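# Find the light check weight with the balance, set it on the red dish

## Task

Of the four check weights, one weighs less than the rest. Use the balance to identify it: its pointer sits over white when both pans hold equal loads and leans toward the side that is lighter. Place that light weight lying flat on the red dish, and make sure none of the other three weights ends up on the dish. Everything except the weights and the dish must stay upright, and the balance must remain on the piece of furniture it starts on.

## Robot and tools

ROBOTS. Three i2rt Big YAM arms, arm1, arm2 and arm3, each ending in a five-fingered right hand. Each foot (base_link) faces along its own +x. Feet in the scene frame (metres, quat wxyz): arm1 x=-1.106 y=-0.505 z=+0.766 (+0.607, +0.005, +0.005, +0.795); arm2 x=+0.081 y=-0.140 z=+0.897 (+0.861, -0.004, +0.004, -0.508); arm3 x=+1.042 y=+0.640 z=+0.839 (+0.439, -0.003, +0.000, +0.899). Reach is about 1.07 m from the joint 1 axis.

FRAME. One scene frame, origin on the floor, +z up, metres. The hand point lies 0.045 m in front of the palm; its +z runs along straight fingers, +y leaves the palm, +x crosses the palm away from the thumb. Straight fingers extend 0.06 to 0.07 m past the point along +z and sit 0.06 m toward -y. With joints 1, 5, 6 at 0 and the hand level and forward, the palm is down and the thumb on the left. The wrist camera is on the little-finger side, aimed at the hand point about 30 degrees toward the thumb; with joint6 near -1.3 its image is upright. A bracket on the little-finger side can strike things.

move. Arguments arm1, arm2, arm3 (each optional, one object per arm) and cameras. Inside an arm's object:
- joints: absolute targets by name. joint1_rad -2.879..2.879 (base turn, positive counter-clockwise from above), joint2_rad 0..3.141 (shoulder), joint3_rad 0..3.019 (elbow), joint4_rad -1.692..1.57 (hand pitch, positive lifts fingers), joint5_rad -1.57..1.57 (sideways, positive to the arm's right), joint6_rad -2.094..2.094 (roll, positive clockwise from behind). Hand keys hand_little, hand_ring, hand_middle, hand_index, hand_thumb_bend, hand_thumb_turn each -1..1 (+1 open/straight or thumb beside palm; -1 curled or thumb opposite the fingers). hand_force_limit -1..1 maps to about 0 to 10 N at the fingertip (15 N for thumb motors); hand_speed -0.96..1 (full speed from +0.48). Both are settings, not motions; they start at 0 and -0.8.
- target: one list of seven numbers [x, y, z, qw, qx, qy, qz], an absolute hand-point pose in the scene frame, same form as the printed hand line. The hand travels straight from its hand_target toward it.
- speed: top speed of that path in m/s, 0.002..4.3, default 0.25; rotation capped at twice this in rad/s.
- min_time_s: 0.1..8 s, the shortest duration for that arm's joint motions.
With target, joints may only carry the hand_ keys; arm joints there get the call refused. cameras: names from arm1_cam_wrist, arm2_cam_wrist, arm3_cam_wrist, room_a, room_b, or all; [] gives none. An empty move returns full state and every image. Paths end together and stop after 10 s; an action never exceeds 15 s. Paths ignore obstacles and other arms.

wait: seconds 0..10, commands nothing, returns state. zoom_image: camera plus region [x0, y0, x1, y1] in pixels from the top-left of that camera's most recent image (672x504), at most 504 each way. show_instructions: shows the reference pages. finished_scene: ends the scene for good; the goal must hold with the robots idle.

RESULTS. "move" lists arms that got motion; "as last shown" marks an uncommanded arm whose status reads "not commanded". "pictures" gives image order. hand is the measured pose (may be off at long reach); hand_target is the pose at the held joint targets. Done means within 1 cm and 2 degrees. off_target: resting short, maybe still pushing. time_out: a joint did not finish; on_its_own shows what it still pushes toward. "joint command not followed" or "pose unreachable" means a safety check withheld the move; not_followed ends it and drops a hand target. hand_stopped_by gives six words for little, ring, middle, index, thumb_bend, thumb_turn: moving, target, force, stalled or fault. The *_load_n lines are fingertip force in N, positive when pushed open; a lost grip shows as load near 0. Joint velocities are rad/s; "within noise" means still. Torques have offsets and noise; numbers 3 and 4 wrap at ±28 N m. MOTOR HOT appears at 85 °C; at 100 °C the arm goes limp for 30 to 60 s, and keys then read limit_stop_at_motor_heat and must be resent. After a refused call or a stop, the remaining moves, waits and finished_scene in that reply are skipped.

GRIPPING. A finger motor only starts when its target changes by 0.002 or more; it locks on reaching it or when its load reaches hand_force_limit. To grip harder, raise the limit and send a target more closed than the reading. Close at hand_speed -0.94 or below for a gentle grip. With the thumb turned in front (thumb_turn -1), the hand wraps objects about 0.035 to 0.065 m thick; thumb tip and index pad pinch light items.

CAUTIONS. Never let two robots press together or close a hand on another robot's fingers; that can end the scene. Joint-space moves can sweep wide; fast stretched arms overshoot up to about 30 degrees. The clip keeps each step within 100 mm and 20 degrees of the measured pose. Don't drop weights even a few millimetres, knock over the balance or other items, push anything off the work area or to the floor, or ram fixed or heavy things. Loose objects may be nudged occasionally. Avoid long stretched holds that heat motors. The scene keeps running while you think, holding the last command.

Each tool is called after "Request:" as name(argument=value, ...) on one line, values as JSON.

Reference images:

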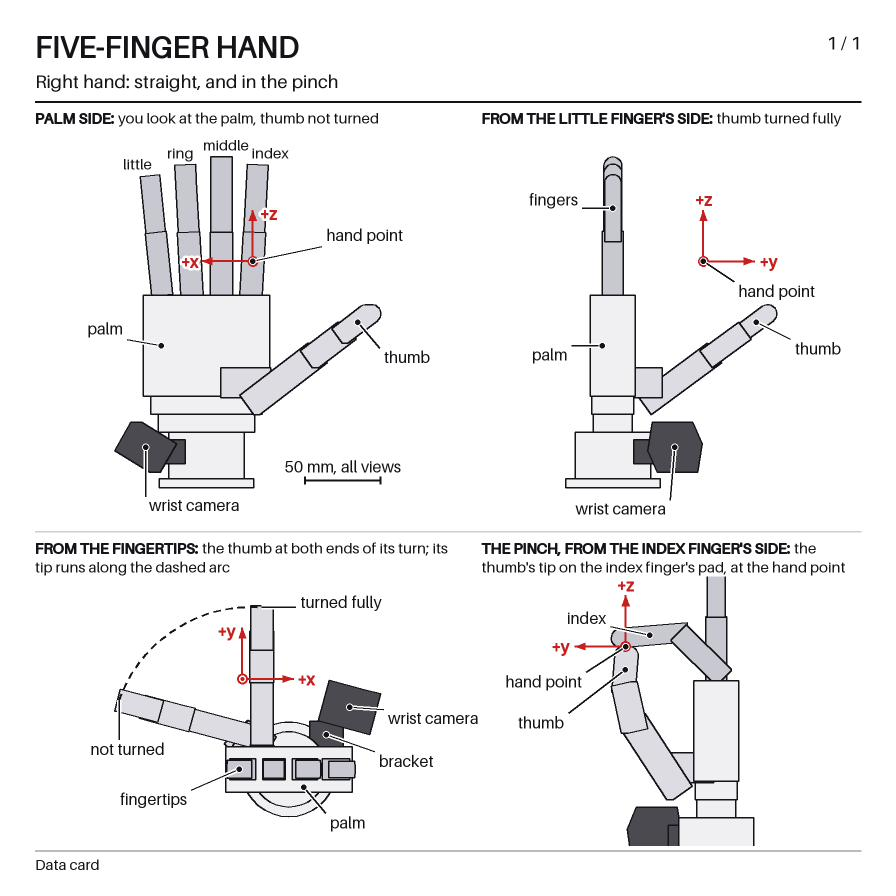

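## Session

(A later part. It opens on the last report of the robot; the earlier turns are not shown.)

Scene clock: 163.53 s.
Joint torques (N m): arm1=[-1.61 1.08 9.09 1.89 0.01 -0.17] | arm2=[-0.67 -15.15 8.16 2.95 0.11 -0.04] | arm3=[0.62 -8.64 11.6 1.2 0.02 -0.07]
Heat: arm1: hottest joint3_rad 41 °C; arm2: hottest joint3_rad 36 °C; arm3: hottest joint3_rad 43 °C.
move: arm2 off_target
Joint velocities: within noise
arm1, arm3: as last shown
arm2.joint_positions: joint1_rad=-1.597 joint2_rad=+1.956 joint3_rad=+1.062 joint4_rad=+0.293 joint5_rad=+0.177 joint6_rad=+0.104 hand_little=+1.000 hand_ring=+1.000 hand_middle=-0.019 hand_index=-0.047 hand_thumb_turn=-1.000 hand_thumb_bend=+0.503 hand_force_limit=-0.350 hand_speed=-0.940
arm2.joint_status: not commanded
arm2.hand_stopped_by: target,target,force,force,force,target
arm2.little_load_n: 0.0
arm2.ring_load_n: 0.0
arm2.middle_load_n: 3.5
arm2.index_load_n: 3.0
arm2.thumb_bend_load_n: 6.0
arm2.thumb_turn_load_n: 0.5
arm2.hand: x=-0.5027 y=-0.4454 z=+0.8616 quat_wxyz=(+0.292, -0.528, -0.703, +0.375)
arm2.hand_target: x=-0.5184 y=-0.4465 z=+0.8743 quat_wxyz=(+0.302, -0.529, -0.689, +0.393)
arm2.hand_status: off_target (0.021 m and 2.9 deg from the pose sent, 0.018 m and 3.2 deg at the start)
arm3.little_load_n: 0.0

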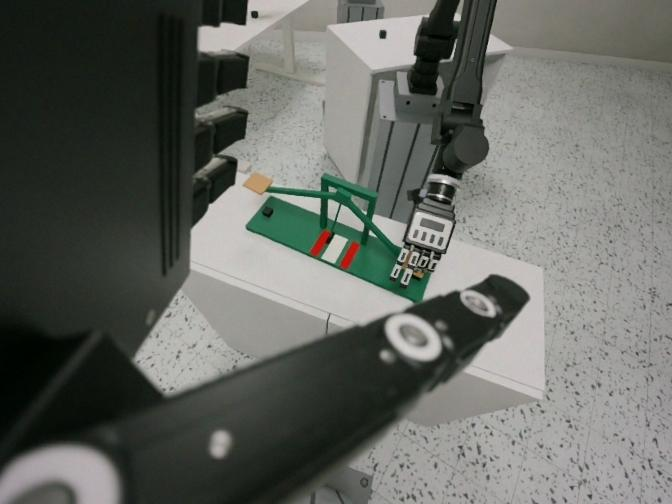

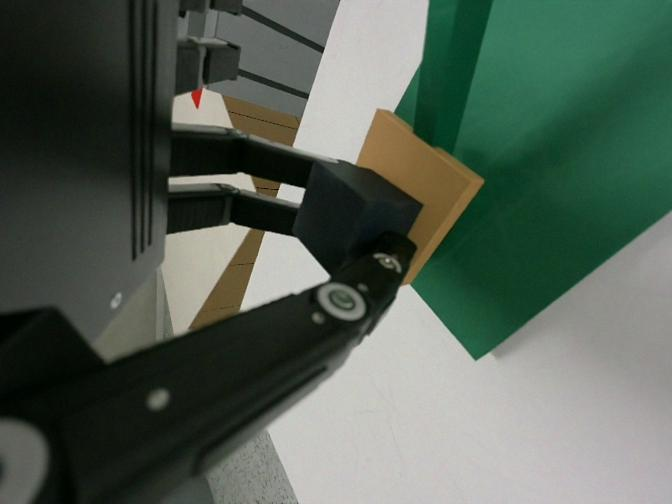

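Request:
move(arm2={"target": [-0.517, -0.446, 0.866, 0.3021, -0.5285, -0.6887, 0.3937], "speed": 0.04}, cameras=["arm1_cam_wrist", "arm2_cam_wrist"])

Request:
zoom_image(camera="arm1_cam_wrist", region=[240, 160, 470, 310])

Scene clock: 164.93 s.
Joint torques (N m): arm1=[-1.55 1.08 9.09 1.89 0.01 -0.17] | arm2=[-0.67 -15.15 7.46 2.96 0.12 -0.02] | arm3=[0.56 -8.59 11.6 1.18 0.02 -0.07]
Heat: arm1: hottest joint3_rad 41 °C; arm2: hottest joint3_rad 36 °C; arm3: hottest joint3_rad 43 °C.
move: arm2 off_target
Joint velocities: within noise
arm1, arm3: as last shown
arm1.thumb_turn_load_n: 0.0
arm2.joint_positions: joint1_rad=-1.597 joint2_rad=+1.968 joint3_rad=+1.062 joint4_rad=+0.316 joint5_rad=+0.177 joint6_rad=+0.104 hand_little=+1.000 hand_ring=+1.000 hand_middle=-0.019 hand_index=-0.047 hand_thumb_turn=-1.000 hand_thumb_bend=+0.503 hand_force_limit=-0.350 hand_speed=-0.940
arm2.joint_status: not commanded
arm2.hand_stopped_by: target,target,force,force,force,target
arm2.little_load_n: 0.0
arm2.ring_load_n: 0.0
arm2.middle_load_n: 3.5
arm2.index_load_n: 3.0
arm2.thumb_bend_load_n: 6.0
arm2.thumb_turn_load_n: 1.0
arm2.hand: x=-0.5048 y=-0.4464 z=+0.8584 quat_wxyz=(+0.294, -0.527, -0.701, +0.380)
arm2.hand_target: x=-0.5167 y=-0.4457 z=+0.8663 quat_wxyz=(+0.302, -0.529, -0.689, +0.394)
arm2.hand_status: off_target (0.014 m and 2.4 deg from the pose sent, 0.015 m and 2.9 deg at the start)

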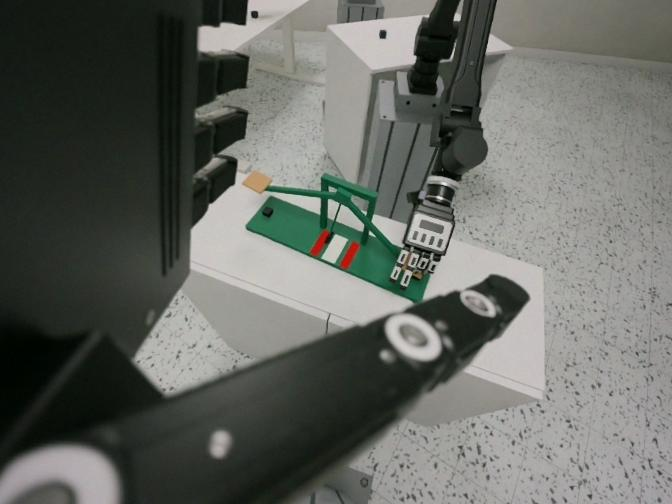

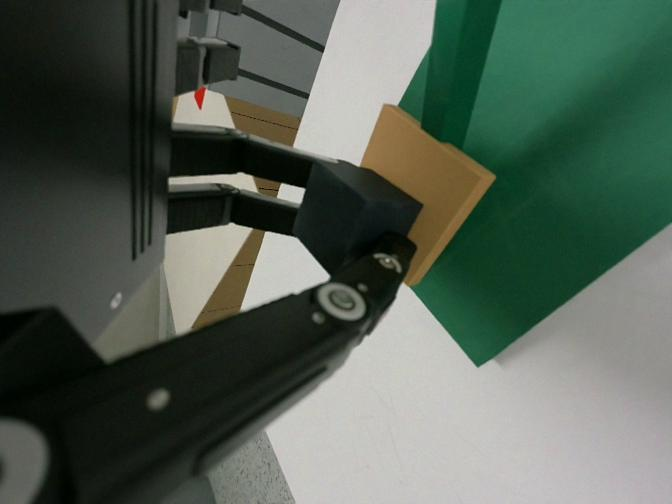

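Scaled by 2.191.

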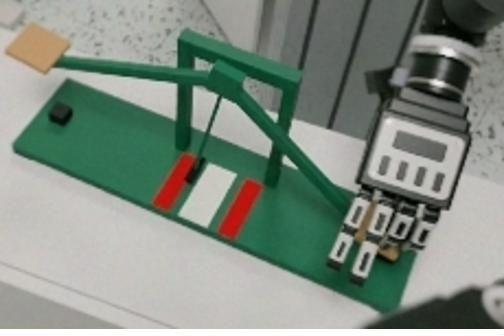

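Request:
move(arm2={"target": [-0.513, -0.428, 0.892, 0.3021, -0.5285, -0.6887, 0.3937], "speed": 0.06})

Request:
move(arm2={"target": [-0.511, -0.428, 0.868, 0.3021, -0.5285, -0.6887, 0.3937], "speed": 0.05}, cameras=["arm1_cam_wrist", "arm2_cam_wrist"])

Request:
zoom_image(camera="arm1_cam_wrist", region=[240, 160, 470, 310])

Scene clock: 167.23 s.
Joint torques (N m): arm1=[-1.61 1.08 9.07 1.88 0.01 -0.17] | arm2=[-1.08 -16.56 7.46 1.48 0 -0.11] | arm3=[0.62 -8.59 11.6 1.18 0.01 -0.07]
Heat: arm1: hottest joint3_rad 42 °C; arm2: hottest joint3_rad 36 °C; arm3: hottest joint3_rad 43 °C.
move: arm2 off_target
Joint velocities: within noise
arm1, arm3: as last shown
arm1.thumb_turn_load_n: 0.5
arm2.joint_positions: joint1_rad=-1.618 joint2_rad=+1.919 joint3_rad=+1.033 joint4_rad=+0.314 joint5_rad=+0.157 joint6_rad=+0.099 hand_little=+1.000 hand_ring=+1.000 hand_middle=-0.019 hand_index=-0.047 hand_thumb_turn=-1.000 hand_thumb_bend=+0.503 hand_force_limit=-0.350 hand_speed=-0.940
arm2.joint_status: not commanded
arm2.hand_stopped_by: target,target,force,force,force,target
arm2.little_load_n: 0.0
arm2.ring_load_n: 0.0
arm2.middle_load_n: 3.5
arm2.index_load_n: 2.5
arm2.thumb_bend_load_n: 6.0
arm2.thumb_turn_load_n: 0.5
arm2.hand: x=-0.5035 y=-0.4343 z=+0.8766 quat_wxyz=(+0.295, -0.528, -0.696, +0.388)
arm2.hand_target: x=-0.5129 y=-0.4280 z=+0.8919 quat_wxyz=(+0.302, -0.528, -0.689, +0.394)
arm2.hand_status: off_target (0.019 m and 1.4 deg from the pose sent, 0.039 m and 2.4 deg at the start)
pictures: none

Scene clock: 168.30 s.
Joint torques (N m): arm1=[-1.61 1.08 9.09 1.88 0.01 -0.17] | arm2=[-0.73 -15.21 7.21 2.89 0.04 -0.1] | arm3=[0.56 -8.7 11.6 1.17 0.02 -0.07]
Heat: arm1: hottest joint3_rad 42 °C; arm2: hottest joint3_rad 36 °C; arm3: hottest joint3_rad 43 °C.
move: arm2 off_target
Joint velocities: within noise
arm1: as last shown
arm2.joint_positions: joint1_rad=-1.619 joint2_rad=+1.945 joint3_rad=+1.021 joint4_rad=+0.333 joint5_rad=+0.157 joint6_rad=+0.097 hand_little=+1.000 hand_ring=+1.000 hand_middle=-0.019 hand_index=-0.047 hand_thumb_turn=-1.000 hand_thumb_bend=+0.503 hand_force_limit=-0.350 hand_speed=-0.940
arm2.joint_status: not commanded
arm2.hand_stopped_by: target,target,force,force,force,target
arm2.little_load_n: 0.0
arm2.ring_load_n: 0.0
arm2.middle_load_n: 4.0
arm2.index_load_n: 2.5
arm2.thumb_bend_load_n: 6.0
arm2.thumb_turn_load_n: 1.0
arm2.hand: x=-0.4985 y=-0.4307 z=+0.8592 quat_wxyz=(+0.292, -0.529, -0.700, +0.380)
arm2.hand_target: x=-0.5107 y=-0.4278 z=+0.8682 quat_wxyz=(+0.302, -0.529, -0.689, +0.393)
arm2.hand_status: off_target (0.016 m and 2.3 deg from the pose sent, 0.013 m and 1.4 deg at the start)
arm3.joint_positions: joint1_rad=+0.298 joint2_rad=+1.451 joint3_rad=+0.854 joint4_rad=-0.010 joint5_rad=-0.002 joint6_rad=-0.004 hand_little=+1.000 hand_ring=+1.000 hand_middle=+0.350 hand_index=+0.350 hand_thumb_turn=-1.000 hand_thumb_bend=+0.780 hand_force_limit=-0.350 hand_speed=-0.850
arm3.joint_status: not commanded
arm3.hand_stopped_by: target,target,target,target,target,target
arm3.little_load_n: 0.0
arm3.ring_load_n: 0.0
arm3.middle_load_n: 0.0
arm3.index_load_n: 0.0
arm3.thumb_bend_load_n: 0.0
arm3.thumb_turn_load_n: 0.0
arm3.hand: x=+0.5763 y=+0.9279 z=+0.9329 quat_wxyz=(-0.409, +0.786, +0.412, -0.212)
arm3.hand_target: x=+0.5654 y=+0.9347 z=+0.9484 quat_wxyz=(-0.419, +0.780, +0.411, -0.217)
arm3.hand_status: not commanded

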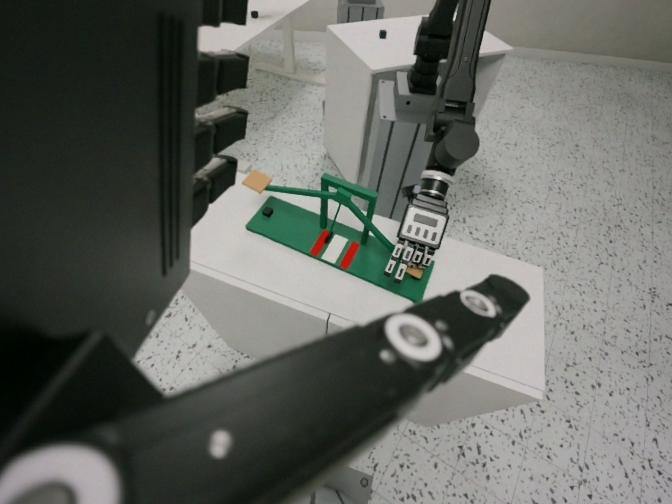

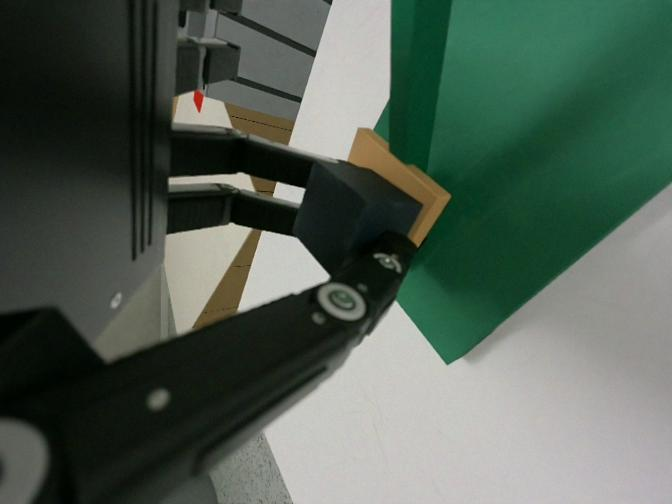

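Scaled by 2.191.

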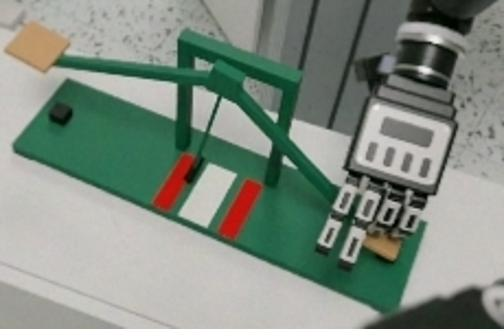

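Request:
move(arm2={"target": [-0.511, -0.425, 0.857, 0.3021, -0.5285, -0.6887, 0.3937], "speed": 0.05}, cameras=["arm1_cam_wrist", "arm2_cam_wrist"])

Request:
zoom_image(camera="arm1_cam_wrist", region=[240, 160, 470, 310])

Scene clock: 169.80 s.
Joint torques (N m): arm1=[-1.61 1.08 9.09 1.88 0.01 -0.17] | arm2=[-0.91 -14.92 6.89 2.88 -0.06 -0.1] | arm3=[0.56 -8.7 11.59 1.18 0.02 -0.07]
Heat: arm1: hottest joint3_rad 42 °C; arm2: hottest joint3_rad 35 °C; arm3: hottest joint3_rad 43 °C.
move: arm2 off_target
Joint velocities: within noise
arm1, arm3: as last shown
arm2.joint_positions: joint1_rad=-1.623 joint2_rad=+1.963 joint3_rad=+1.017 joint4_rad=+0.363 joint5_rad=+0.155 joint6_rad=+0.096 hand_little=+1.000 hand_ring=+1.000 hand_middle=-0.019 hand_index=-0.047 hand_thumb_turn=-1.000 hand_thumb_bend=+0.503 hand_force_limit=-0.350 hand_speed=-0.940
arm2.joint_status: not commanded
arm2.hand_stopped_by: target,target,force,force,force,target
arm2.little_load_n: 0.0
arm2.ring_load_n: 0.0
arm2.middle_load_n: 4.0
arm2.index_load_n: 2.5
arm2.thumb_bend_load_n: 6.0
arm2.thumb_turn_load_n: 0.5
arm2.hand: x=-0.4999 y=-0.4291 z=+0.8515 quat_wxyz=(+0.294, -0.529, -0.698, +0.383)
arm2.hand_target: x=-0.5107 y=-0.4248 z=+0.8572 quat_wxyz=(+0.302, -0.529, -0.689, +0.394)
arm2.hand_status: off_target (0.013 m and 1.9 deg from the pose sent, 0.014 m and 2.3 deg at the start)

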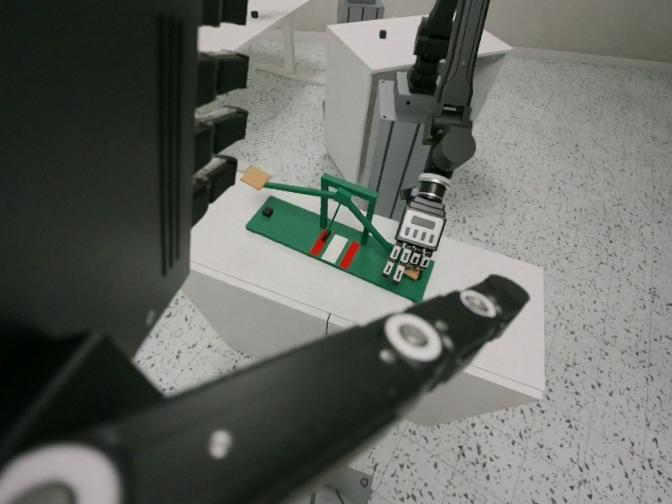

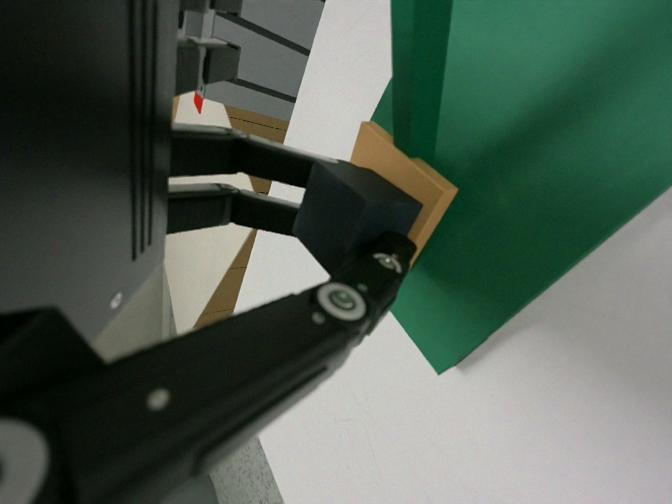

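Scaled by 2.191.

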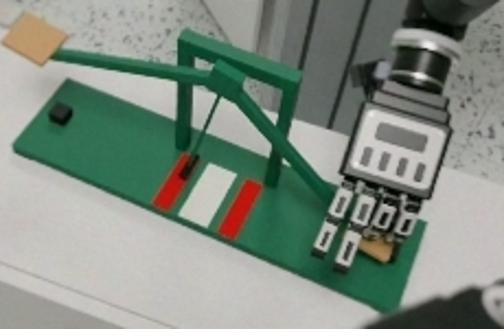

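Request:
move(arm2={"target": [-0.510, -0.420, 0.846, 0.3021, -0.5285, -0.6887, 0.3937], "speed": 0.05}, cameras=["arm1_cam_wrist", "arm2_cam_wrist"])

Request:
zoom_image(camera="arm1_cam_wrist", region=[240, 160, 470, 310])

Scene clock: 170.97 s.
Joint torques (N m): arm1=[-1.61 1.08 9.09 1.89 0.01 -0.17] | arm2=[-0.79 -14.27 6.63 2.85 -0.04 -0.11] | arm3=[0.62 -8.64 11.59 1.18 0.02 -0.07]
Heat: arm1: hottest joint3_rad 42 °C; arm2: hottest joint3_rad 35 °C; arm3: hottest joint3_rad 43 °C.
move: arm2 off_target
Joint velocities: within noise
arm1.joint_positions: joint1_rad=-1.192 joint2_rad=+0.646 joint3_rad=+1.391 joint4_rad=-1.155 joint5_rad=+0.081 joint6_rad=-1.344 hand_little=+1.000 hand_ring=+1.000 hand_middle=+1.000 hand_index=+1.000 hand_thumb_turn=-1.000 hand_thumb_bend=+1.000 hand_force_limit=+0.000 hand_speed=-0.800
arm1.joint_status: not commanded
arm1.hand_stopped_by: target,target,target,target,target,target
arm1.little_load_n: 0.0
arm1.ring_load_n: 0.0
arm1.middle_load_n: 0.0
arm1.index_load_n: 0.0
arm1.thumb_bend_load_n: 0.0
arm1.thumb_turn_load_n: 0.0
arm1.hand: x=-0.8469 y=-0.3990 z=+1.2897 quat_wxyz=(-0.201, +0.825, +0.151, +0.506)
arm1.hand_target: x=-0.8473 y=-0.4019 z=+1.2979 quat_wxyz=(-0.202, +0.821, +0.146, +0.513)
arm1.hand_status: not commanded
arm2.joint_positions: joint1_rad=-1.629 joint2_rad=+1.975 joint3_rad=+1.008 joint4_rad=+0.395 joint5_rad=+0.148 joint6_rad=+0.091 hand_little=+1.000 hand_ring=+1.000 hand_middle=-0.019 hand_index=-0.047 hand_thumb_turn=-1.000 hand_thumb_bend=+0.503 hand_force_limit=-0.350 hand_speed=-0.940
arm2.joint_status: not commanded
arm2.hand_stopped_by: target,target,force,force,force,target
arm2.little_load_n: 0.0
arm2.ring_load_n: 0.0
arm2.middle_load_n: 3.0
arm2.index_load_n: 3.0
arm2.thumb_bend_load_n: 6.0
arm2.thumb_turn_load_n: 1.0
arm2.hand: x=-0.5006 y=-0.4260 z=+0.8463 quat_wxyz=(+0.295, -0.527, -0.697, +0.387)
arm2.hand_target: x=-0.5098 y=-0.4199 z=+0.8461 quat_wxyz=(+0.302, -0.528, -0.689, +0.394)
arm2.hand_status: off_target (0.011 m and 1.4 deg from the pose sent, 0.015 m and 1.9 deg at the start)
arm3: as last shown

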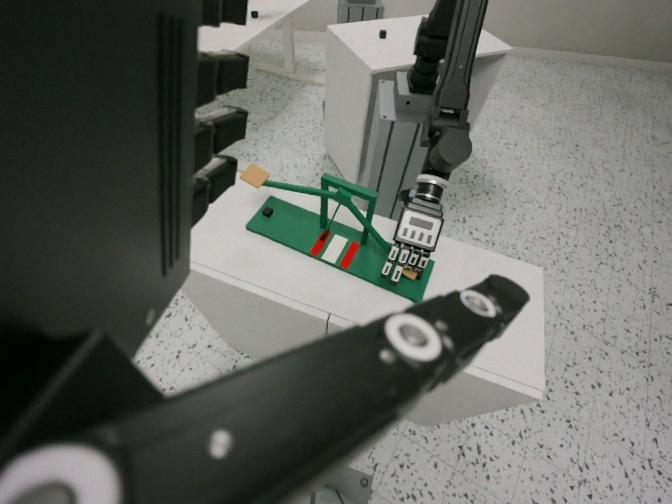

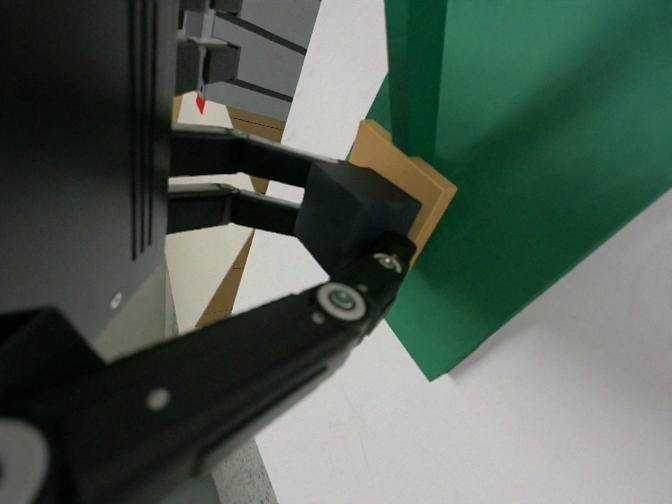

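Scaled by 2.191.

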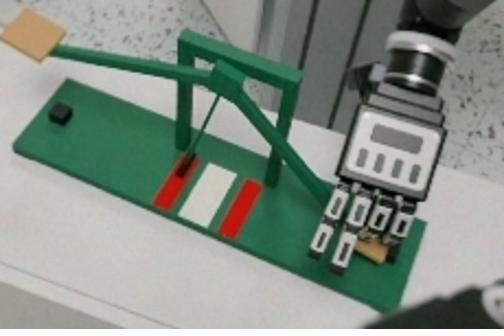

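Request:
move(arm2={"target": [-0.510, -0.418, 0.838, 0.3021, -0.5285, -0.6887, 0.3937], "speed": 0.05}, cameras=["arm1_cam_wrist", "arm2_cam_wrist"])

Request:
zoom_image(camera="arm1_cam_wrist", region=[240, 160, 470, 310])

Request:
zoom_image(camera="arm2_cam_wrist", region=[280, 100, 520, 320])

Scene clock: 172.33 s.
Joint torques (N m): arm1=[-1.61 1.08 9.09 1.89 0.01 -0.17] | arm2=[-1.32 -13.68 6.56 2.86 -0.02 -0.12] | arm3=[0.62 -8.64 11.58 1.18 0.02 -0.07]
Heat: arm1: hottest joint3_rad 42 °C; arm2: hottest joint3_rad 35 °C; arm3: hottest joint3_rad 43 °C.
move: arm2 off_target
Joint velocities: within noise
arm1, arm3: as last shown
arm1.little_load_n: -0.5
arm1.thumb_turn_load_n: 0.5
arm2.joint_positions: joint1_rad=-1.631 joint2_rad=+1.985 joint3_rad=+1.004 joint4_rad=+0.416 joint5_rad=+0.144 joint6_rad=+0.091 hand_little=+1.000 hand_ring=+1.000 hand_middle=-0.019 hand_index=-0.047 hand_thumb_turn=-1.000 hand_thumb_bend=+0.503 hand_force_limit=-0.350 hand_speed=-0.940
arm2.joint_status: not commanded
arm2.hand_stopped_by: target,target,force,force,force,target
arm2.little_load_n: 0.0
arm2.ring_load_n: 0.0
arm2.middle_load_n: 2.0
arm2.index_load_n: 3.5
arm2.thumb_bend_load_n: 6.0
arm2.thumb_turn_load_n: 0.5
arm2.hand: x=-0.5011 y=-0.4259 z=+0.8429 quat_wxyz=(+0.296, -0.526, -0.695, +0.391)
arm2.hand_target: x=-0.5096 y=-0.4178 z=+0.8381 quat_wxyz=(+0.302, -0.529, -0.689, +0.393)
arm2.hand_status: off_target (0.013 m and 1.1 deg from the pose sent, 0.015 m and 1.4 deg at the start)

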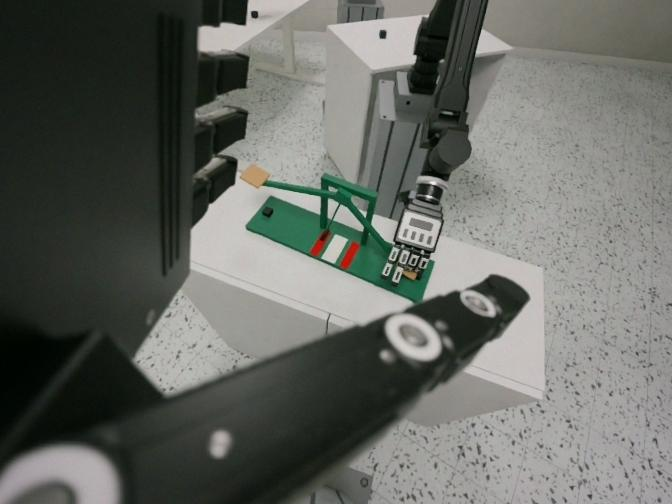

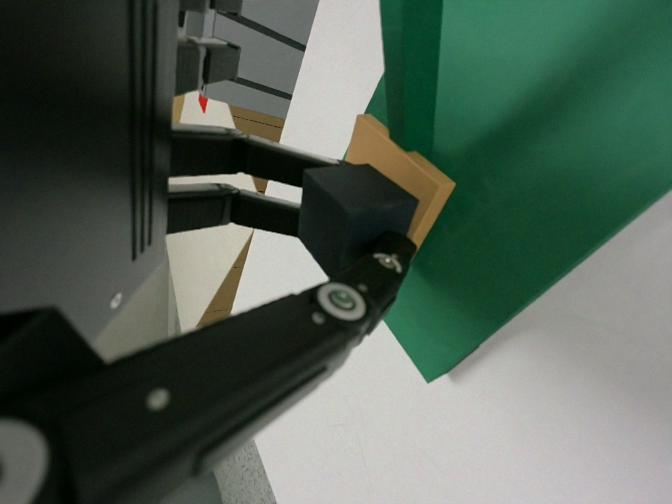

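Scaled by 2.191.

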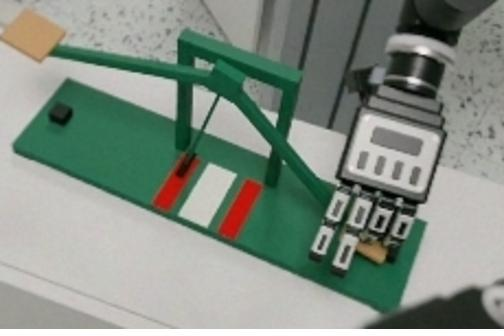

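Scaled by 2.100.

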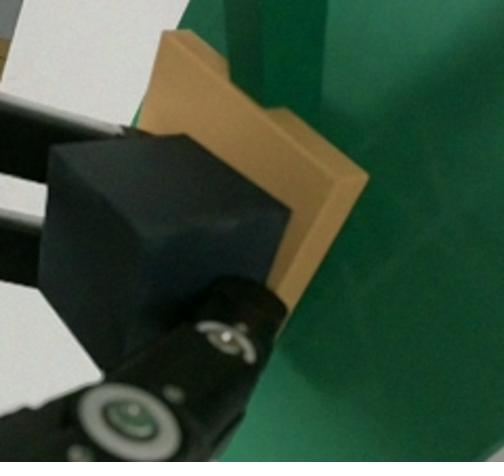

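Request:
move(arm2={"target": [-0.510, -0.421, 0.850, 0.3021, -0.5285, -0.6887, 0.3937], "speed": 0.05})

Request:
move(arm2={"joints": {"hand_speed": -0.93, "hand_index": 0.15, "hand_middle": 0.15, "hand_thumb_bend": 0.62}}, cameras=["arm1_cam_wrist", "arm2_cam_wrist"])

Request:
zoom_image(camera="arm1_cam_wrist", region=[240, 160, 470, 310])

Request:
zoom_image(camera="arm2_cam_wrist", region=[280, 100, 520, 320])

Scene clock: 173.77 s.
Joint torques (N m): arm1=[-1.55 1.08 9.09 1.88 0.01 -0.17] | arm2=[-0.73 -15.79 7.01 1.78 0.16 -0.08] | arm3=[0.56 -8.64 11.58 1.2 0.02 -0.07]
Heat: arm1: hottest joint3_rad 42 °C; arm2: hottest joint3_rad 35 °C; arm3: hottest joint3_rad 43 °C.
move: arm2 off_target
Joint velocities: within noise
arm1, arm3: as last shown
arm1.little_load_n: 0.0
arm1.thumb_bend_load_n: -0.5
arm1.thumb_turn_load_n: 0.0
arm2.joint_positions: joint1_rad=-1.631 joint2_rad=+1.985 joint3_rad=+1.004 joint4_rad=+0.416 joint5_rad=+0.144 joint6_rad=+0.091 hand_little=+1.000 hand_ring=+1.000 hand_middle=-0.019 hand_index=-0.047 hand_thumb_turn=-1.000 hand_thumb_bend=+0.503 hand_force_limit=-0.350 hand_speed=-0.940
arm2.joint_status: not commanded
arm2.hand_stopped_by: target,target,force,force,force,target
arm2.little_load_n: 0.0
arm2.ring_load_n: 0.0
arm2.middle_load_n: 1.5
arm2.index_load_n: 3.5
arm2.thumb_bend_load_n: 6.0
arm2.thumb_turn_load_n: 0.5
arm2.hand: x=-0.5011 y=-0.4259 z=+0.8429 quat_wxyz=(+0.296, -0.526, -0.695, +0.391)
arm2.hand_target: x=-0.5099 y=-0.4209 z=+0.8500 quat_wxyz=(+0.302, -0.529, -0.689, +0.394)
arm2.hand_status: off_target (0.012 m and 1.1 deg from the pose sent, 0.012 m and 1.1 deg at the start)
pictures: none

Scene clock: 175.40 s.
Joint torques (N m): arm1=[-1.61 1.08 9.09 1.89 0.01 -0.17] | arm2=[-0.67 -15.38 7.01 1.78 0.16 -0.08] | arm3=[0.62 -8.64 11.59 1.2 0.02 -0.07]
Heat: arm1: hottest joint3_rad 42 °C; arm2: hottest joint3_rad 35 °C; arm3: hottest joint3_rad 43 °C.
move: arm2 done
Joint velocities: within noise
arm1, arm3: as last shown
arm1.thumb_bend_load_n: 0.0
arm1.thumb_turn_load_n: 0.5
arm2.joint_positions: joint1_rad=-1.631 joint2_rad=+1.985 joint3_rad=+1.004 joint4_rad=+0.416 joint5_rad=+0.144 joint6_rad=+0.091 hand_little=+1.000 hand_ring=+1.000 hand_middle=+0.150 hand_index=+0.150 hand_thumb_turn=-1.000 hand_thumb_bend=+0.620 hand_force_limit=-0.350 hand_speed=-0.930
arm2.joint_status: all done
arm2.hand_stopped_by: target,target,target,target,target,target
arm2.little_load_n: 0.0
arm2.ring_load_n: 0.0
arm2.middle_load_n: 0.0
arm2.index_load_n: 0.0
arm2.thumb_bend_load_n: 0.0
arm2.thumb_turn_load_n: 0.0
arm2.hand: x=-0.5011 y=-0.4259 z=+0.8432 quat_wxyz=(+0.296, -0.526, -0.695, +0.391)
arm2.hand_target: x=-0.5099 y=-0.4209 z=+0.8500 quat_wxyz=(+0.302, -0.529, -0.689, +0.394)
arm2.hand_status: not commanded

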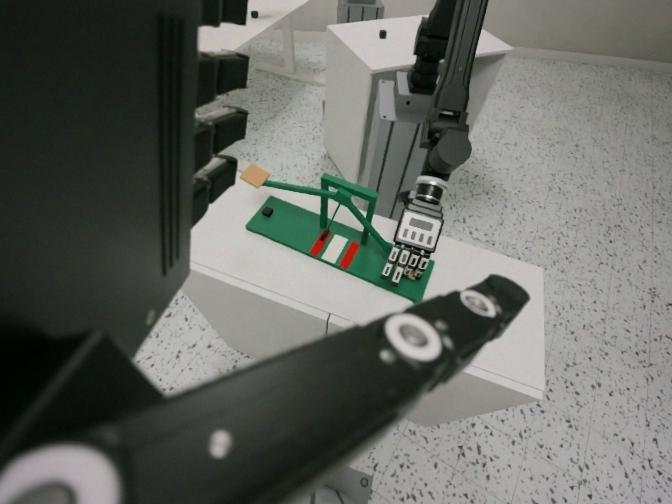

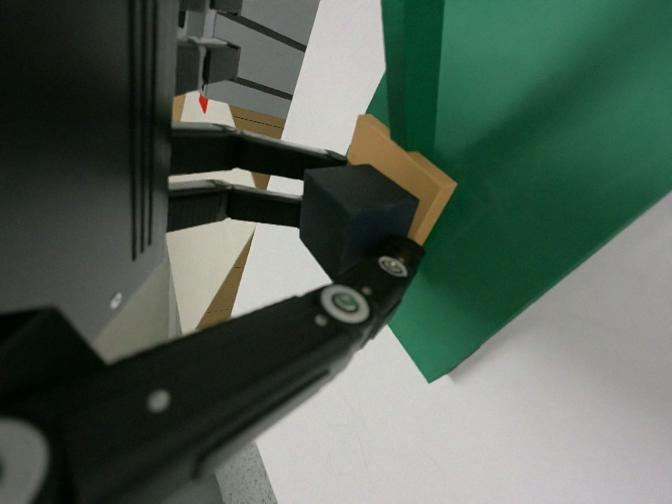

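Scaled by 2.191.

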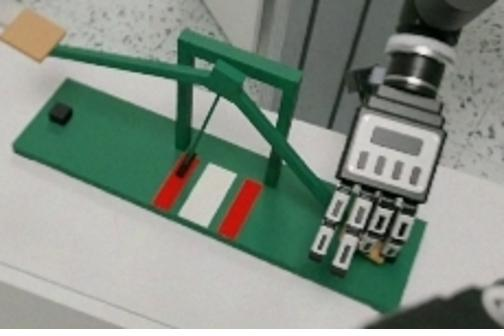

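Scaled by 2.100.

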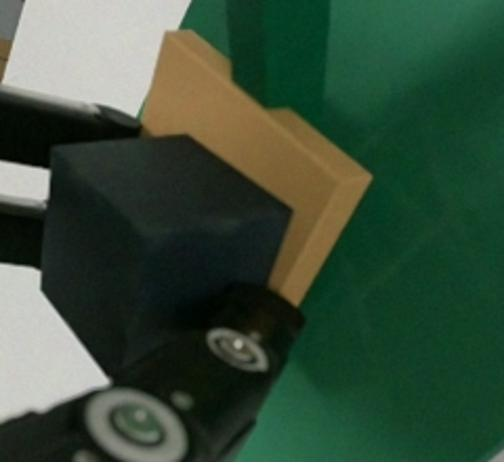

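Request:
move(arm2={"joints": {"hand_speed": -0.85, "hand_index": 0.35, "hand_middle": 0.35, "hand_thumb_bend": 0.74}})

Request:
move(arm2={"target": [-0.510, -0.425, 0.96, 0.3021, -0.5285, -0.6887, 0.3937], "speed": 0.1}, cameras=["arm1_cam_wrist", "arm2_cam_wrist"])

Request:
zoom_image(camera="arm1_cam_wrist", region=[240, 160, 470, 310])

Scene clock: 176.83 s.
Joint torques (N m): arm1=[-1.55 1.08 9.09 1.88 0.01 -0.17] | arm2=[-0.79 -15.5 7.01 1.81 0.13 -0.1] | arm3=[0.62 -8.64 11.6 1.18 0.02 -0.07]
Heat: arm1: hottest joint3_rad 42 °C; arm2: hottest joint3_rad 35 °C; arm3: hottest joint3_rad 43 °C.
move: arm2 done
Joint velocities: within noise
arm1, arm3: as last shown
arm1.thumb_turn_load_n: 0.0
arm2.joint_positions: joint1_rad=-1.631 joint2_rad=+1.985 joint3_rad=+1.004 joint4_rad=+0.416 joint5_rad=+0.145 joint6_rad=+0.091 hand_little=+1.000 hand_ring=+1.000 hand_middle=+0.350 hand_index=+0.350 hand_thumb_turn=-1.000 hand_thumb_bend=+0.740 hand_force_limit=-0.350 hand_speed=-0.850
arm2.joint_status: all done
arm2.hand_stopped_by: target,target,target,target,target,target
arm2.little_load_n: 0.0
arm2.ring_load_n: 0.0
arm2.middle_load_n: 0.0
arm2.index_load_n: 0.0
arm2.thumb_bend_load_n: 0.0
arm2.thumb_turn_load_n: 0.0
arm2.hand: x=-0.5012 y=-0.4259 z=+0.8432 quat_wxyz=(+0.296, -0.526, -0.695, +0.391)
arm2.hand_target: x=-0.5099 y=-0.4209 z=+0.8500 quat_wxyz=(+0.302, -0.529, -0.689, +0.394)
arm2.hand_status: not commanded
pictures: none

Scene clock: 178.67 s.
Joint torques (N m): arm1=[-1.55 1.08 9.09 1.89 0.01 -0.17] | arm2=[-0.44 -14.1 10.54 1.2 0.14 -0.05] | arm3=[0.62 -8.64 11.6 1.17 0.01 -0.07]
Heat: arm1: hottest joint3_rad 42 °C; arm2: hottest joint3_rad 35 °C; arm3: hottest joint3_rad 43 °C.
move: arm2 off_target
Joint velocities: within noise
arm1, arm3: as last shown
arm1.thumb_turn_load_n: 0.5
arm2.joint_positions: joint1_rad=-1.631 joint2_rad=+1.761 joint3_rad=+1.037 joint4_rad=+0.154 joint5_rad=+0.150 joint6_rad=+0.091 hand_little=+1.000 hand_ring=+1.000 hand_middle=+0.350 hand_index=+0.350 hand_thumb_turn=-1.000 hand_thumb_bend=+0.740 hand_force_limit=-0.350 hand_speed=-0.850
arm2.joint_status: not commanded
arm2.hand_stopped_by: target,target,target,target,target,target
arm2.little_load_n: 0.0
arm2.ring_load_n: 0.0
arm2.middle_load_n: 0.0
arm2.index_load_n: 0.0
arm2.thumb_bend_load_n: 0.0
arm2.thumb_turn_load_n: 0.0
arm2.hand: x=-0.4974 y=-0.4231 z=+0.9463 quat_wxyz=(+0.297, -0.528, -0.695, +0.387)
arm2.hand_target: x=-0.5096 y=-0.4248 z=+0.9602 quat_wxyz=(+0.302, -0.529, -0.689, +0.394)
arm2.hand_status: off_target (0.019 m and 1.2 deg from the pose sent, 0.117 m and 1.1 deg at the start)
arm3.ring_load_n: -0.5

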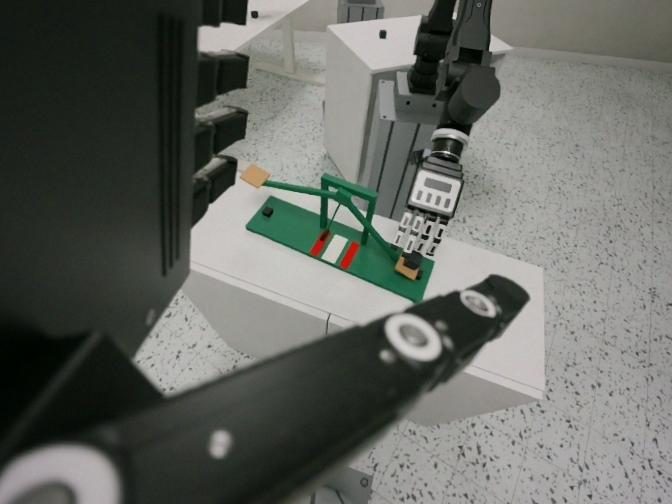

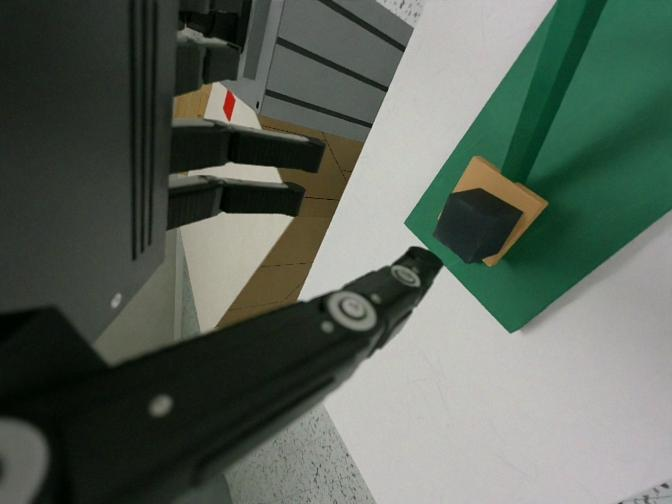

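Scaled by 2.191.

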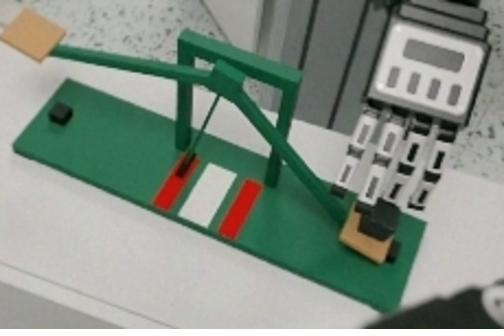

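Request:
move(arm2={"target": [-0.27, -0.36, 1.15, 0.3021, -0.5285, -0.6887, 0.3937], "speed": 0.25}, cameras=["arm3_cam_wrist", "arm1_cam_wrist"])

Request:
zoom_image(camera="arm3_cam_wrist", region=[430, 100, 530, 175])

Request:
zoom_image(camera="arm1_cam_wrist", region=[240, 160, 470, 310])

Scene clock: 181.57 s.
Joint torques (N m): arm1=[-1.61 1.08 9.09 1.89 0.01 -0.17] | arm2=[1.2 -3.02 11.06 1.22 0.19 0.04] | arm3=[0.56 -8.64 11.59 1.18 0.02 -0.07]
Heat: arm1: hottest joint3_rad 42 °C; arm2: hottest joint3_rad 35 °C; arm3: hottest joint3_rad 43 °C.
move: arm2 done
Joint velocities: within noise
arm1: as last shown
arm1.thumb_turn_load_n: 0.0
arm2.joint_positions: joint1_rad=-1.497 joint2_rad=+0.878 joint3_rad=+0.805 joint4_rad=-0.484 joint5_rad=+0.281 joint6_rad=+0.170 hand_little=+1.000 hand_ring=+1.000 hand_middle=+0.350 hand_index=+0.350 hand_thumb_turn=-1.000 hand_thumb_bend=+0.740 hand_force_limit=-0.350 hand_speed=-0.850
arm2.joint_status: not commanded
arm2.hand_stopped_by: target,target,target,target,target,target
arm2.little_load_n: 0.0
arm2.ring_load_n: 0.0
arm2.middle_load_n: 0.5
arm2.index_load_n: 0.0
arm2.thumb_bend_load_n: 0.0
arm2.thumb_turn_load_n: 0.0
arm2.hand: x=-0.2723 y=-0.3539 z=+1.1490 quat_wxyz=(+0.307, -0.530, -0.684, +0.395)
arm2.hand_target: x=-0.2700 y=-0.3599 z=+1.1501 quat_wxyz=(+0.302, -0.528, -0.689, +0.394)
arm2.hand_status: done (0.007 m and 0.8 deg from the pose sent, 0.312 m and 1.2 deg at the start)
arm3.joint_positions: joint1_rad=+0.298 joint2_rad=+1.451 joint3_rad=+0.854 joint4_rad=-0.010 joint5_rad=-0.002 joint6_rad=-0.004 hand_little=+1.000 hand_ring=+1.000 hand_middle=+0.350 hand_index=+0.350 hand_thumb_turn=-1.000 hand_thumb_bend=+0.780 hand_force_limit=-0.350 hand_speed=-0.850
arm3.joint_status: not commanded
arm3.hand_stopped_by: target,target,target,target,target,target
arm3.little_load_n: 0.0
arm3.ring_load_n: 0.0
arm3.middle_load_n: 0.0
arm3.index_load_n: 0.0
arm3.thumb_bend_load_n: 0.0
arm3.thumb_turn_load_n: 0.0
arm3.hand: x=+0.5763 y=+0.9279 z=+0.9329 quat_wxyz=(-0.409, +0.786, +0.412, -0.212)
arm3.hand_target: x=+0.5654 y=+0.9347 z=+0.9484 quat_wxyz=(-0.419, +0.780, +0.411, -0.217)
arm3.hand_status: not commanded
pictures: arm1_cam_wrist, arm3_cam_wrist

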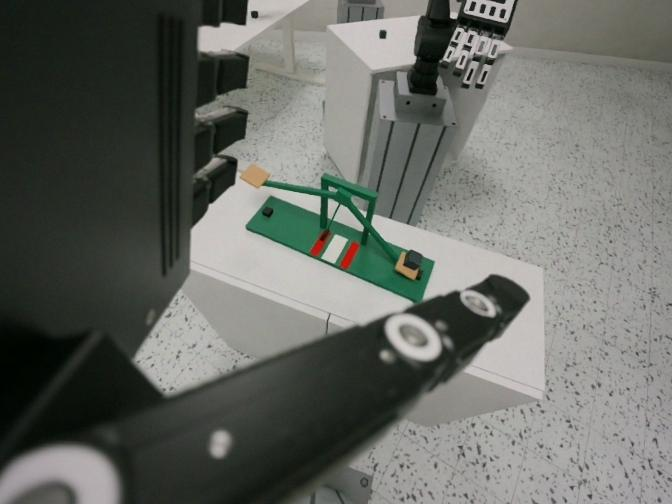

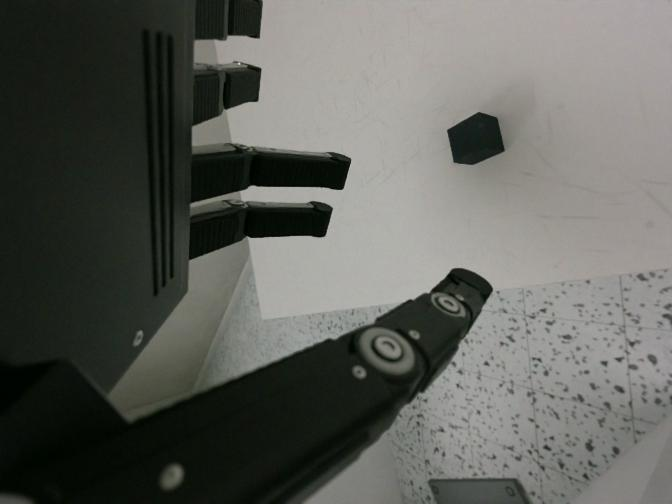

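Scaled by 5.040.

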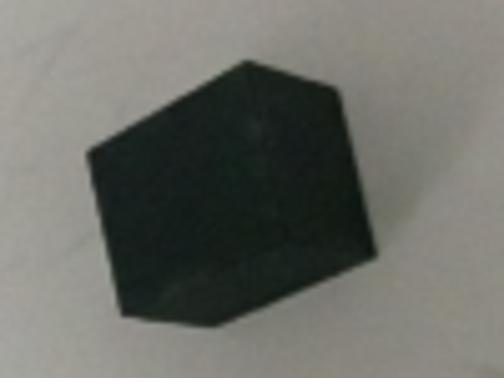

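Scaled by 2.191.

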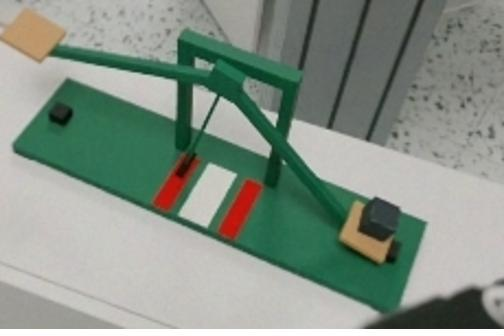

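Request:
move(arm2={"joints": {"joint1_rad": 1.65, "joint5_rad": -0.085, "joint6_rad": -0.065, "hand_index": 0.25, "hand_middle": 0.25, "hand_thumb_bend": 0.65}, "min_time_s": 4.5}, arm3={"joints": {"joint1_rad": -0.75, "hand_index": 0.25, "hand_middle": 0.25, "hand_thumb_bend": 0.65}, "min_time_s": 3})

Request:
move(arm3={"target": [1.075, 1.170, 0.86, 0.4728, -0.8799, -0.0415, 0.0223], "speed": 0.2}, arm2={"target": [0.627, 0.306, 0.92, 0.4441, -0.7931, 0.3639, -0.2038], "speed": 0.25}, cameras=["arm1_cam_wrist", "arm2_cam_wrist", "arm3_cam_wrist"])

Scene clock: 188.03 s.
Joint torques (N m): arm1=[-1.61 1.03 9.09 1.88 0.01 -0.17] | arm2=[0.79 -3.37 11.1 1.18 -0.06 -0.18] | arm3=[0.38 -8.64 11.6 1.2 0 -0.07]
Heat: arm1: hottest joint3_rad 42 °C; arm2: hottest joint3_rad 35 °C; arm3: hottest joint3_rad 44 °C.
move: arm2 done; arm3 done
Joint velocities: within noise
arm1: as last shown
arm2.joint_positions: joint1_rad=+1.641 joint2_rad=+0.878 joint3_rad=+0.805 joint4_rad=-0.484 joint5_rad=-0.084 joint6_rad=-0.058 hand_little=+1.000 hand_ring=+1.000 hand_middle=+0.250 hand_index=+0.250 hand_thumb_turn=-1.000 hand_thumb_bend=+0.650 hand_force_limit=-0.350 hand_speed=-0.850
arm2.joint_status: all done
arm2.hand_stopped_by: target,target,target,target,target,target
arm2.little_load_n: 0.0
arm2.ring_load_n: 0.0
arm2.middle_load_n: 0.0
arm2.index_load_n: 0.0
arm2.thumb_bend_load_n: 0.0
arm2.thumb_turn_load_n: 0.0
arm2.hand: x=+0.4003 y=+0.1174 z=+1.1377 quat_wxyz=(-0.435, +0.790, -0.378, +0.208)
arm2.hand_target: x=+0.3987 y=+0.1205 z=+1.1385 quat_wxyz=(-0.431, +0.796, -0.373, +0.205)
arm2.hand_status: not commanded
arm3.joint_positions: joint1_rad=-0.749 joint2_rad=+1.451 joint3_rad=+0.854 joint4_rad=-0.010 joint5_rad=-0.002 joint6_rad=-0.004 hand_little=+1.000 hand_ring=+1.000 hand_middle=+0.250 hand_index=+0.250 hand_thumb_turn=-1.000 hand_thumb_bend=+0.650 hand_force_limit=-0.350 hand_speed=-0.850
arm3.joint_status: all done
arm3.hand_stopped_by: target,target,target,target,target,target
arm3.little_load_n: 0.0
arm3.ring_load_n: 0.0
arm3.middle_load_n: 0.0
arm3.index_load_n: 0.0
arm3.thumb_bend_load_n: 0.0
arm3.thumb_turn_load_n: 0.0
arm3.hand: x=+1.0580 y=+1.1865 z=+0.9348 quat_wxyz=(-0.462, +0.886, -0.035, +0.023)
arm3.hand_target: x=+1.0594 y=+1.1994 z=+0.9503 quat_wxyz=(-0.473, +0.880, -0.034, +0.024)
arm3.hand_status: not commanded
pictures: none

Scene clock: 190.33 s.
Joint torques (N m): arm1=[-1.61 1.03 9.09 1.89 0.01 -0.17] | arm2=[1.26 -15.91 10.65 2.44 0.05 -0.02] | arm3=[-0.38 -8.18 7.32 2.1 -0.26 -0.12]
Heat: arm1: hottest joint3_rad 42 °C; arm2: hottest joint3_rad 36 °C; arm3: hottest joint3_rad 43 °C.
move: arm2 off_target; arm3 done
Joint velocities: within noise
arm1.joint_positions: joint1_rad=-1.192 joint2_rad=+0.646 joint3_rad=+1.391 joint4_rad=-1.155 joint5_rad=+0.081 joint6_rad=-1.344 hand_little=+1.000 hand_ring=+1.000 hand_middle=+1.000 hand_index=+1.000 hand_thumb_turn=-1.000 hand_thumb_bend=+1.000 hand_force_limit=+0.000 hand_speed=-0.800
arm1.joint_status: not commanded
arm1.hand_stopped_by: target,target,target,target,target,target
arm1.little_load_n: 0.0
arm1.ring_load_n: 0.0
arm1.middle_load_n: 0.0
arm1.index_load_n: 0.0
arm1.thumb_bend_load_n: 0.0
arm1.thumb_turn_load_n: 0.0
arm1.hand: x=-0.8469 y=-0.3990 z=+1.2897 quat_wxyz=(-0.201, +0.825, +0.151, +0.506)
arm1.hand_target: x=-0.8473 y=-0.4019 z=+1.2979 quat_wxyz=(-0.202, +0.821, +0.146, +0.513)
arm1.hand_status: not commanded
arm2.joint_positions: joint1_rad=+1.676 joint2_rad=+1.909 joint3_rad=+1.181 joint4_rad=+0.131 joint5_rad=-0.071 joint6_rad=-0.054 hand_little=+1.000 hand_ring=+1.000 hand_middle=+0.250 hand_index=+0.250 hand_thumb_turn=-1.000 hand_thumb_bend=+0.650 hand_force_limit=-0.350 hand_speed=-0.850
arm2.joint_status: not commanded
arm2.hand_stopped_by: target,target,target,target,target,target
arm2.little_load_n: 0.5
arm2.ring_load_n: 0.0
arm2.middle_load_n: 0.0
arm2.index_load_n: 0.0
arm2.thumb_bend_load_n: 0.0
arm2.thumb_turn_load_n: 0.0
arm2.hand: x=+0.6160 y=+0.2848 z=+0.9012 quat_wxyz=(-0.421, +0.803, -0.373, +0.196)
arm2.hand_target: x=+0.6258 y=+0.3051 z=+0.9207 quat_wxyz=(-0.444, +0.793, -0.364, +0.204)
arm2.hand_status: off_target (0.030 m and 3.2 deg from the pose sent, 0.367 m and 2.1 deg at the start)
arm3.joint_positions: joint1_rad=-0.841 joint2_rad=+1.580 joint3_rad=+0.746 joint4_rad=+0.231 joint5_rad=-0.233 joint6_rad=-0.144 hand_little=+1.000 hand_ring=+1.000 hand_middle=+0.250 hand_index=+0.250 hand_thumb_turn=-1.000 hand_thumb_bend=+0.650 hand_force_limit=-0.350 hand_speed=-0.850
arm3.joint_status: not commanded
arm3.hand_stopped_by: target,target,target,target,target,target
arm3.little_load_n: 0.0
arm3.ring_load_n: 0.0
arm3.middle_load_n: 0.0
arm3.index_load_n: 0.0
arm3.thumb_bend_load_n: 0.0
arm3.thumb_turn_load_n: 0.0
arm3.hand: x=+1.0700 y=+1.1696 z=+0.8644 quat_wxyz=(-0.472, +0.880, +0.040, -0.025)
arm3.hand_target: x=+1.0749 y=+1.1699 z=+0.8600 quat_wxyz=(-0.473, +0.880, +0.041, -0.022)
arm3.hand_status: done (0.007 m and 0.4 deg from the pose sent, 0.079 m and 10.3 deg at the start)

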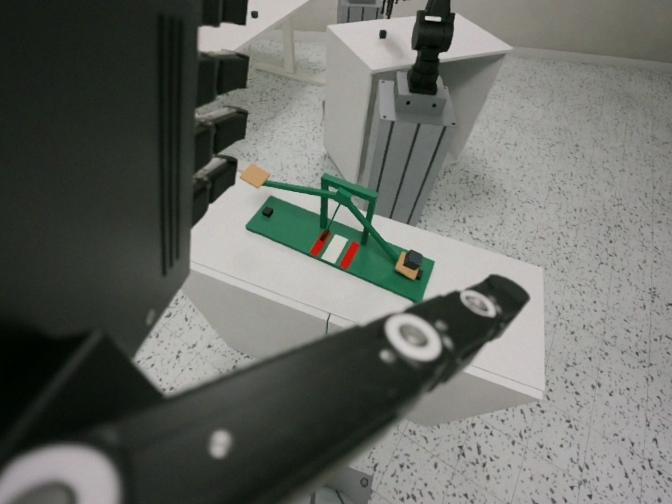

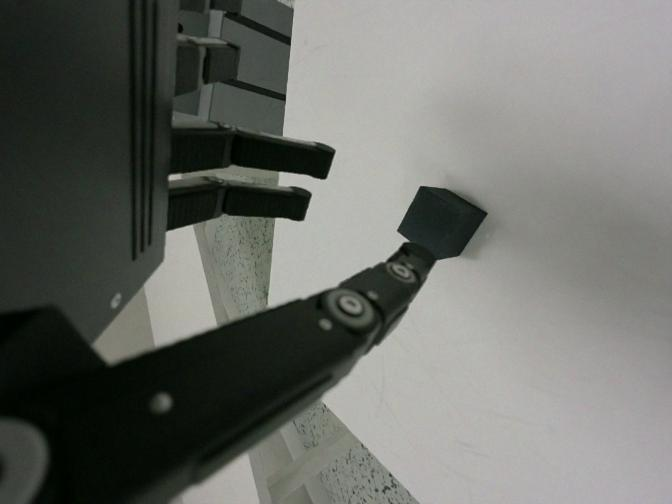

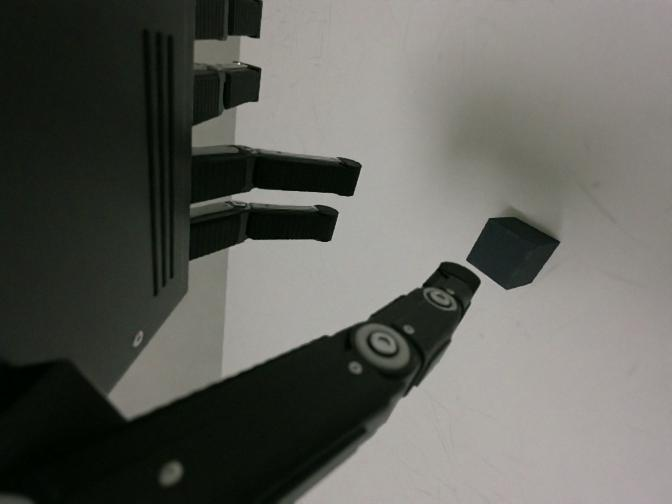

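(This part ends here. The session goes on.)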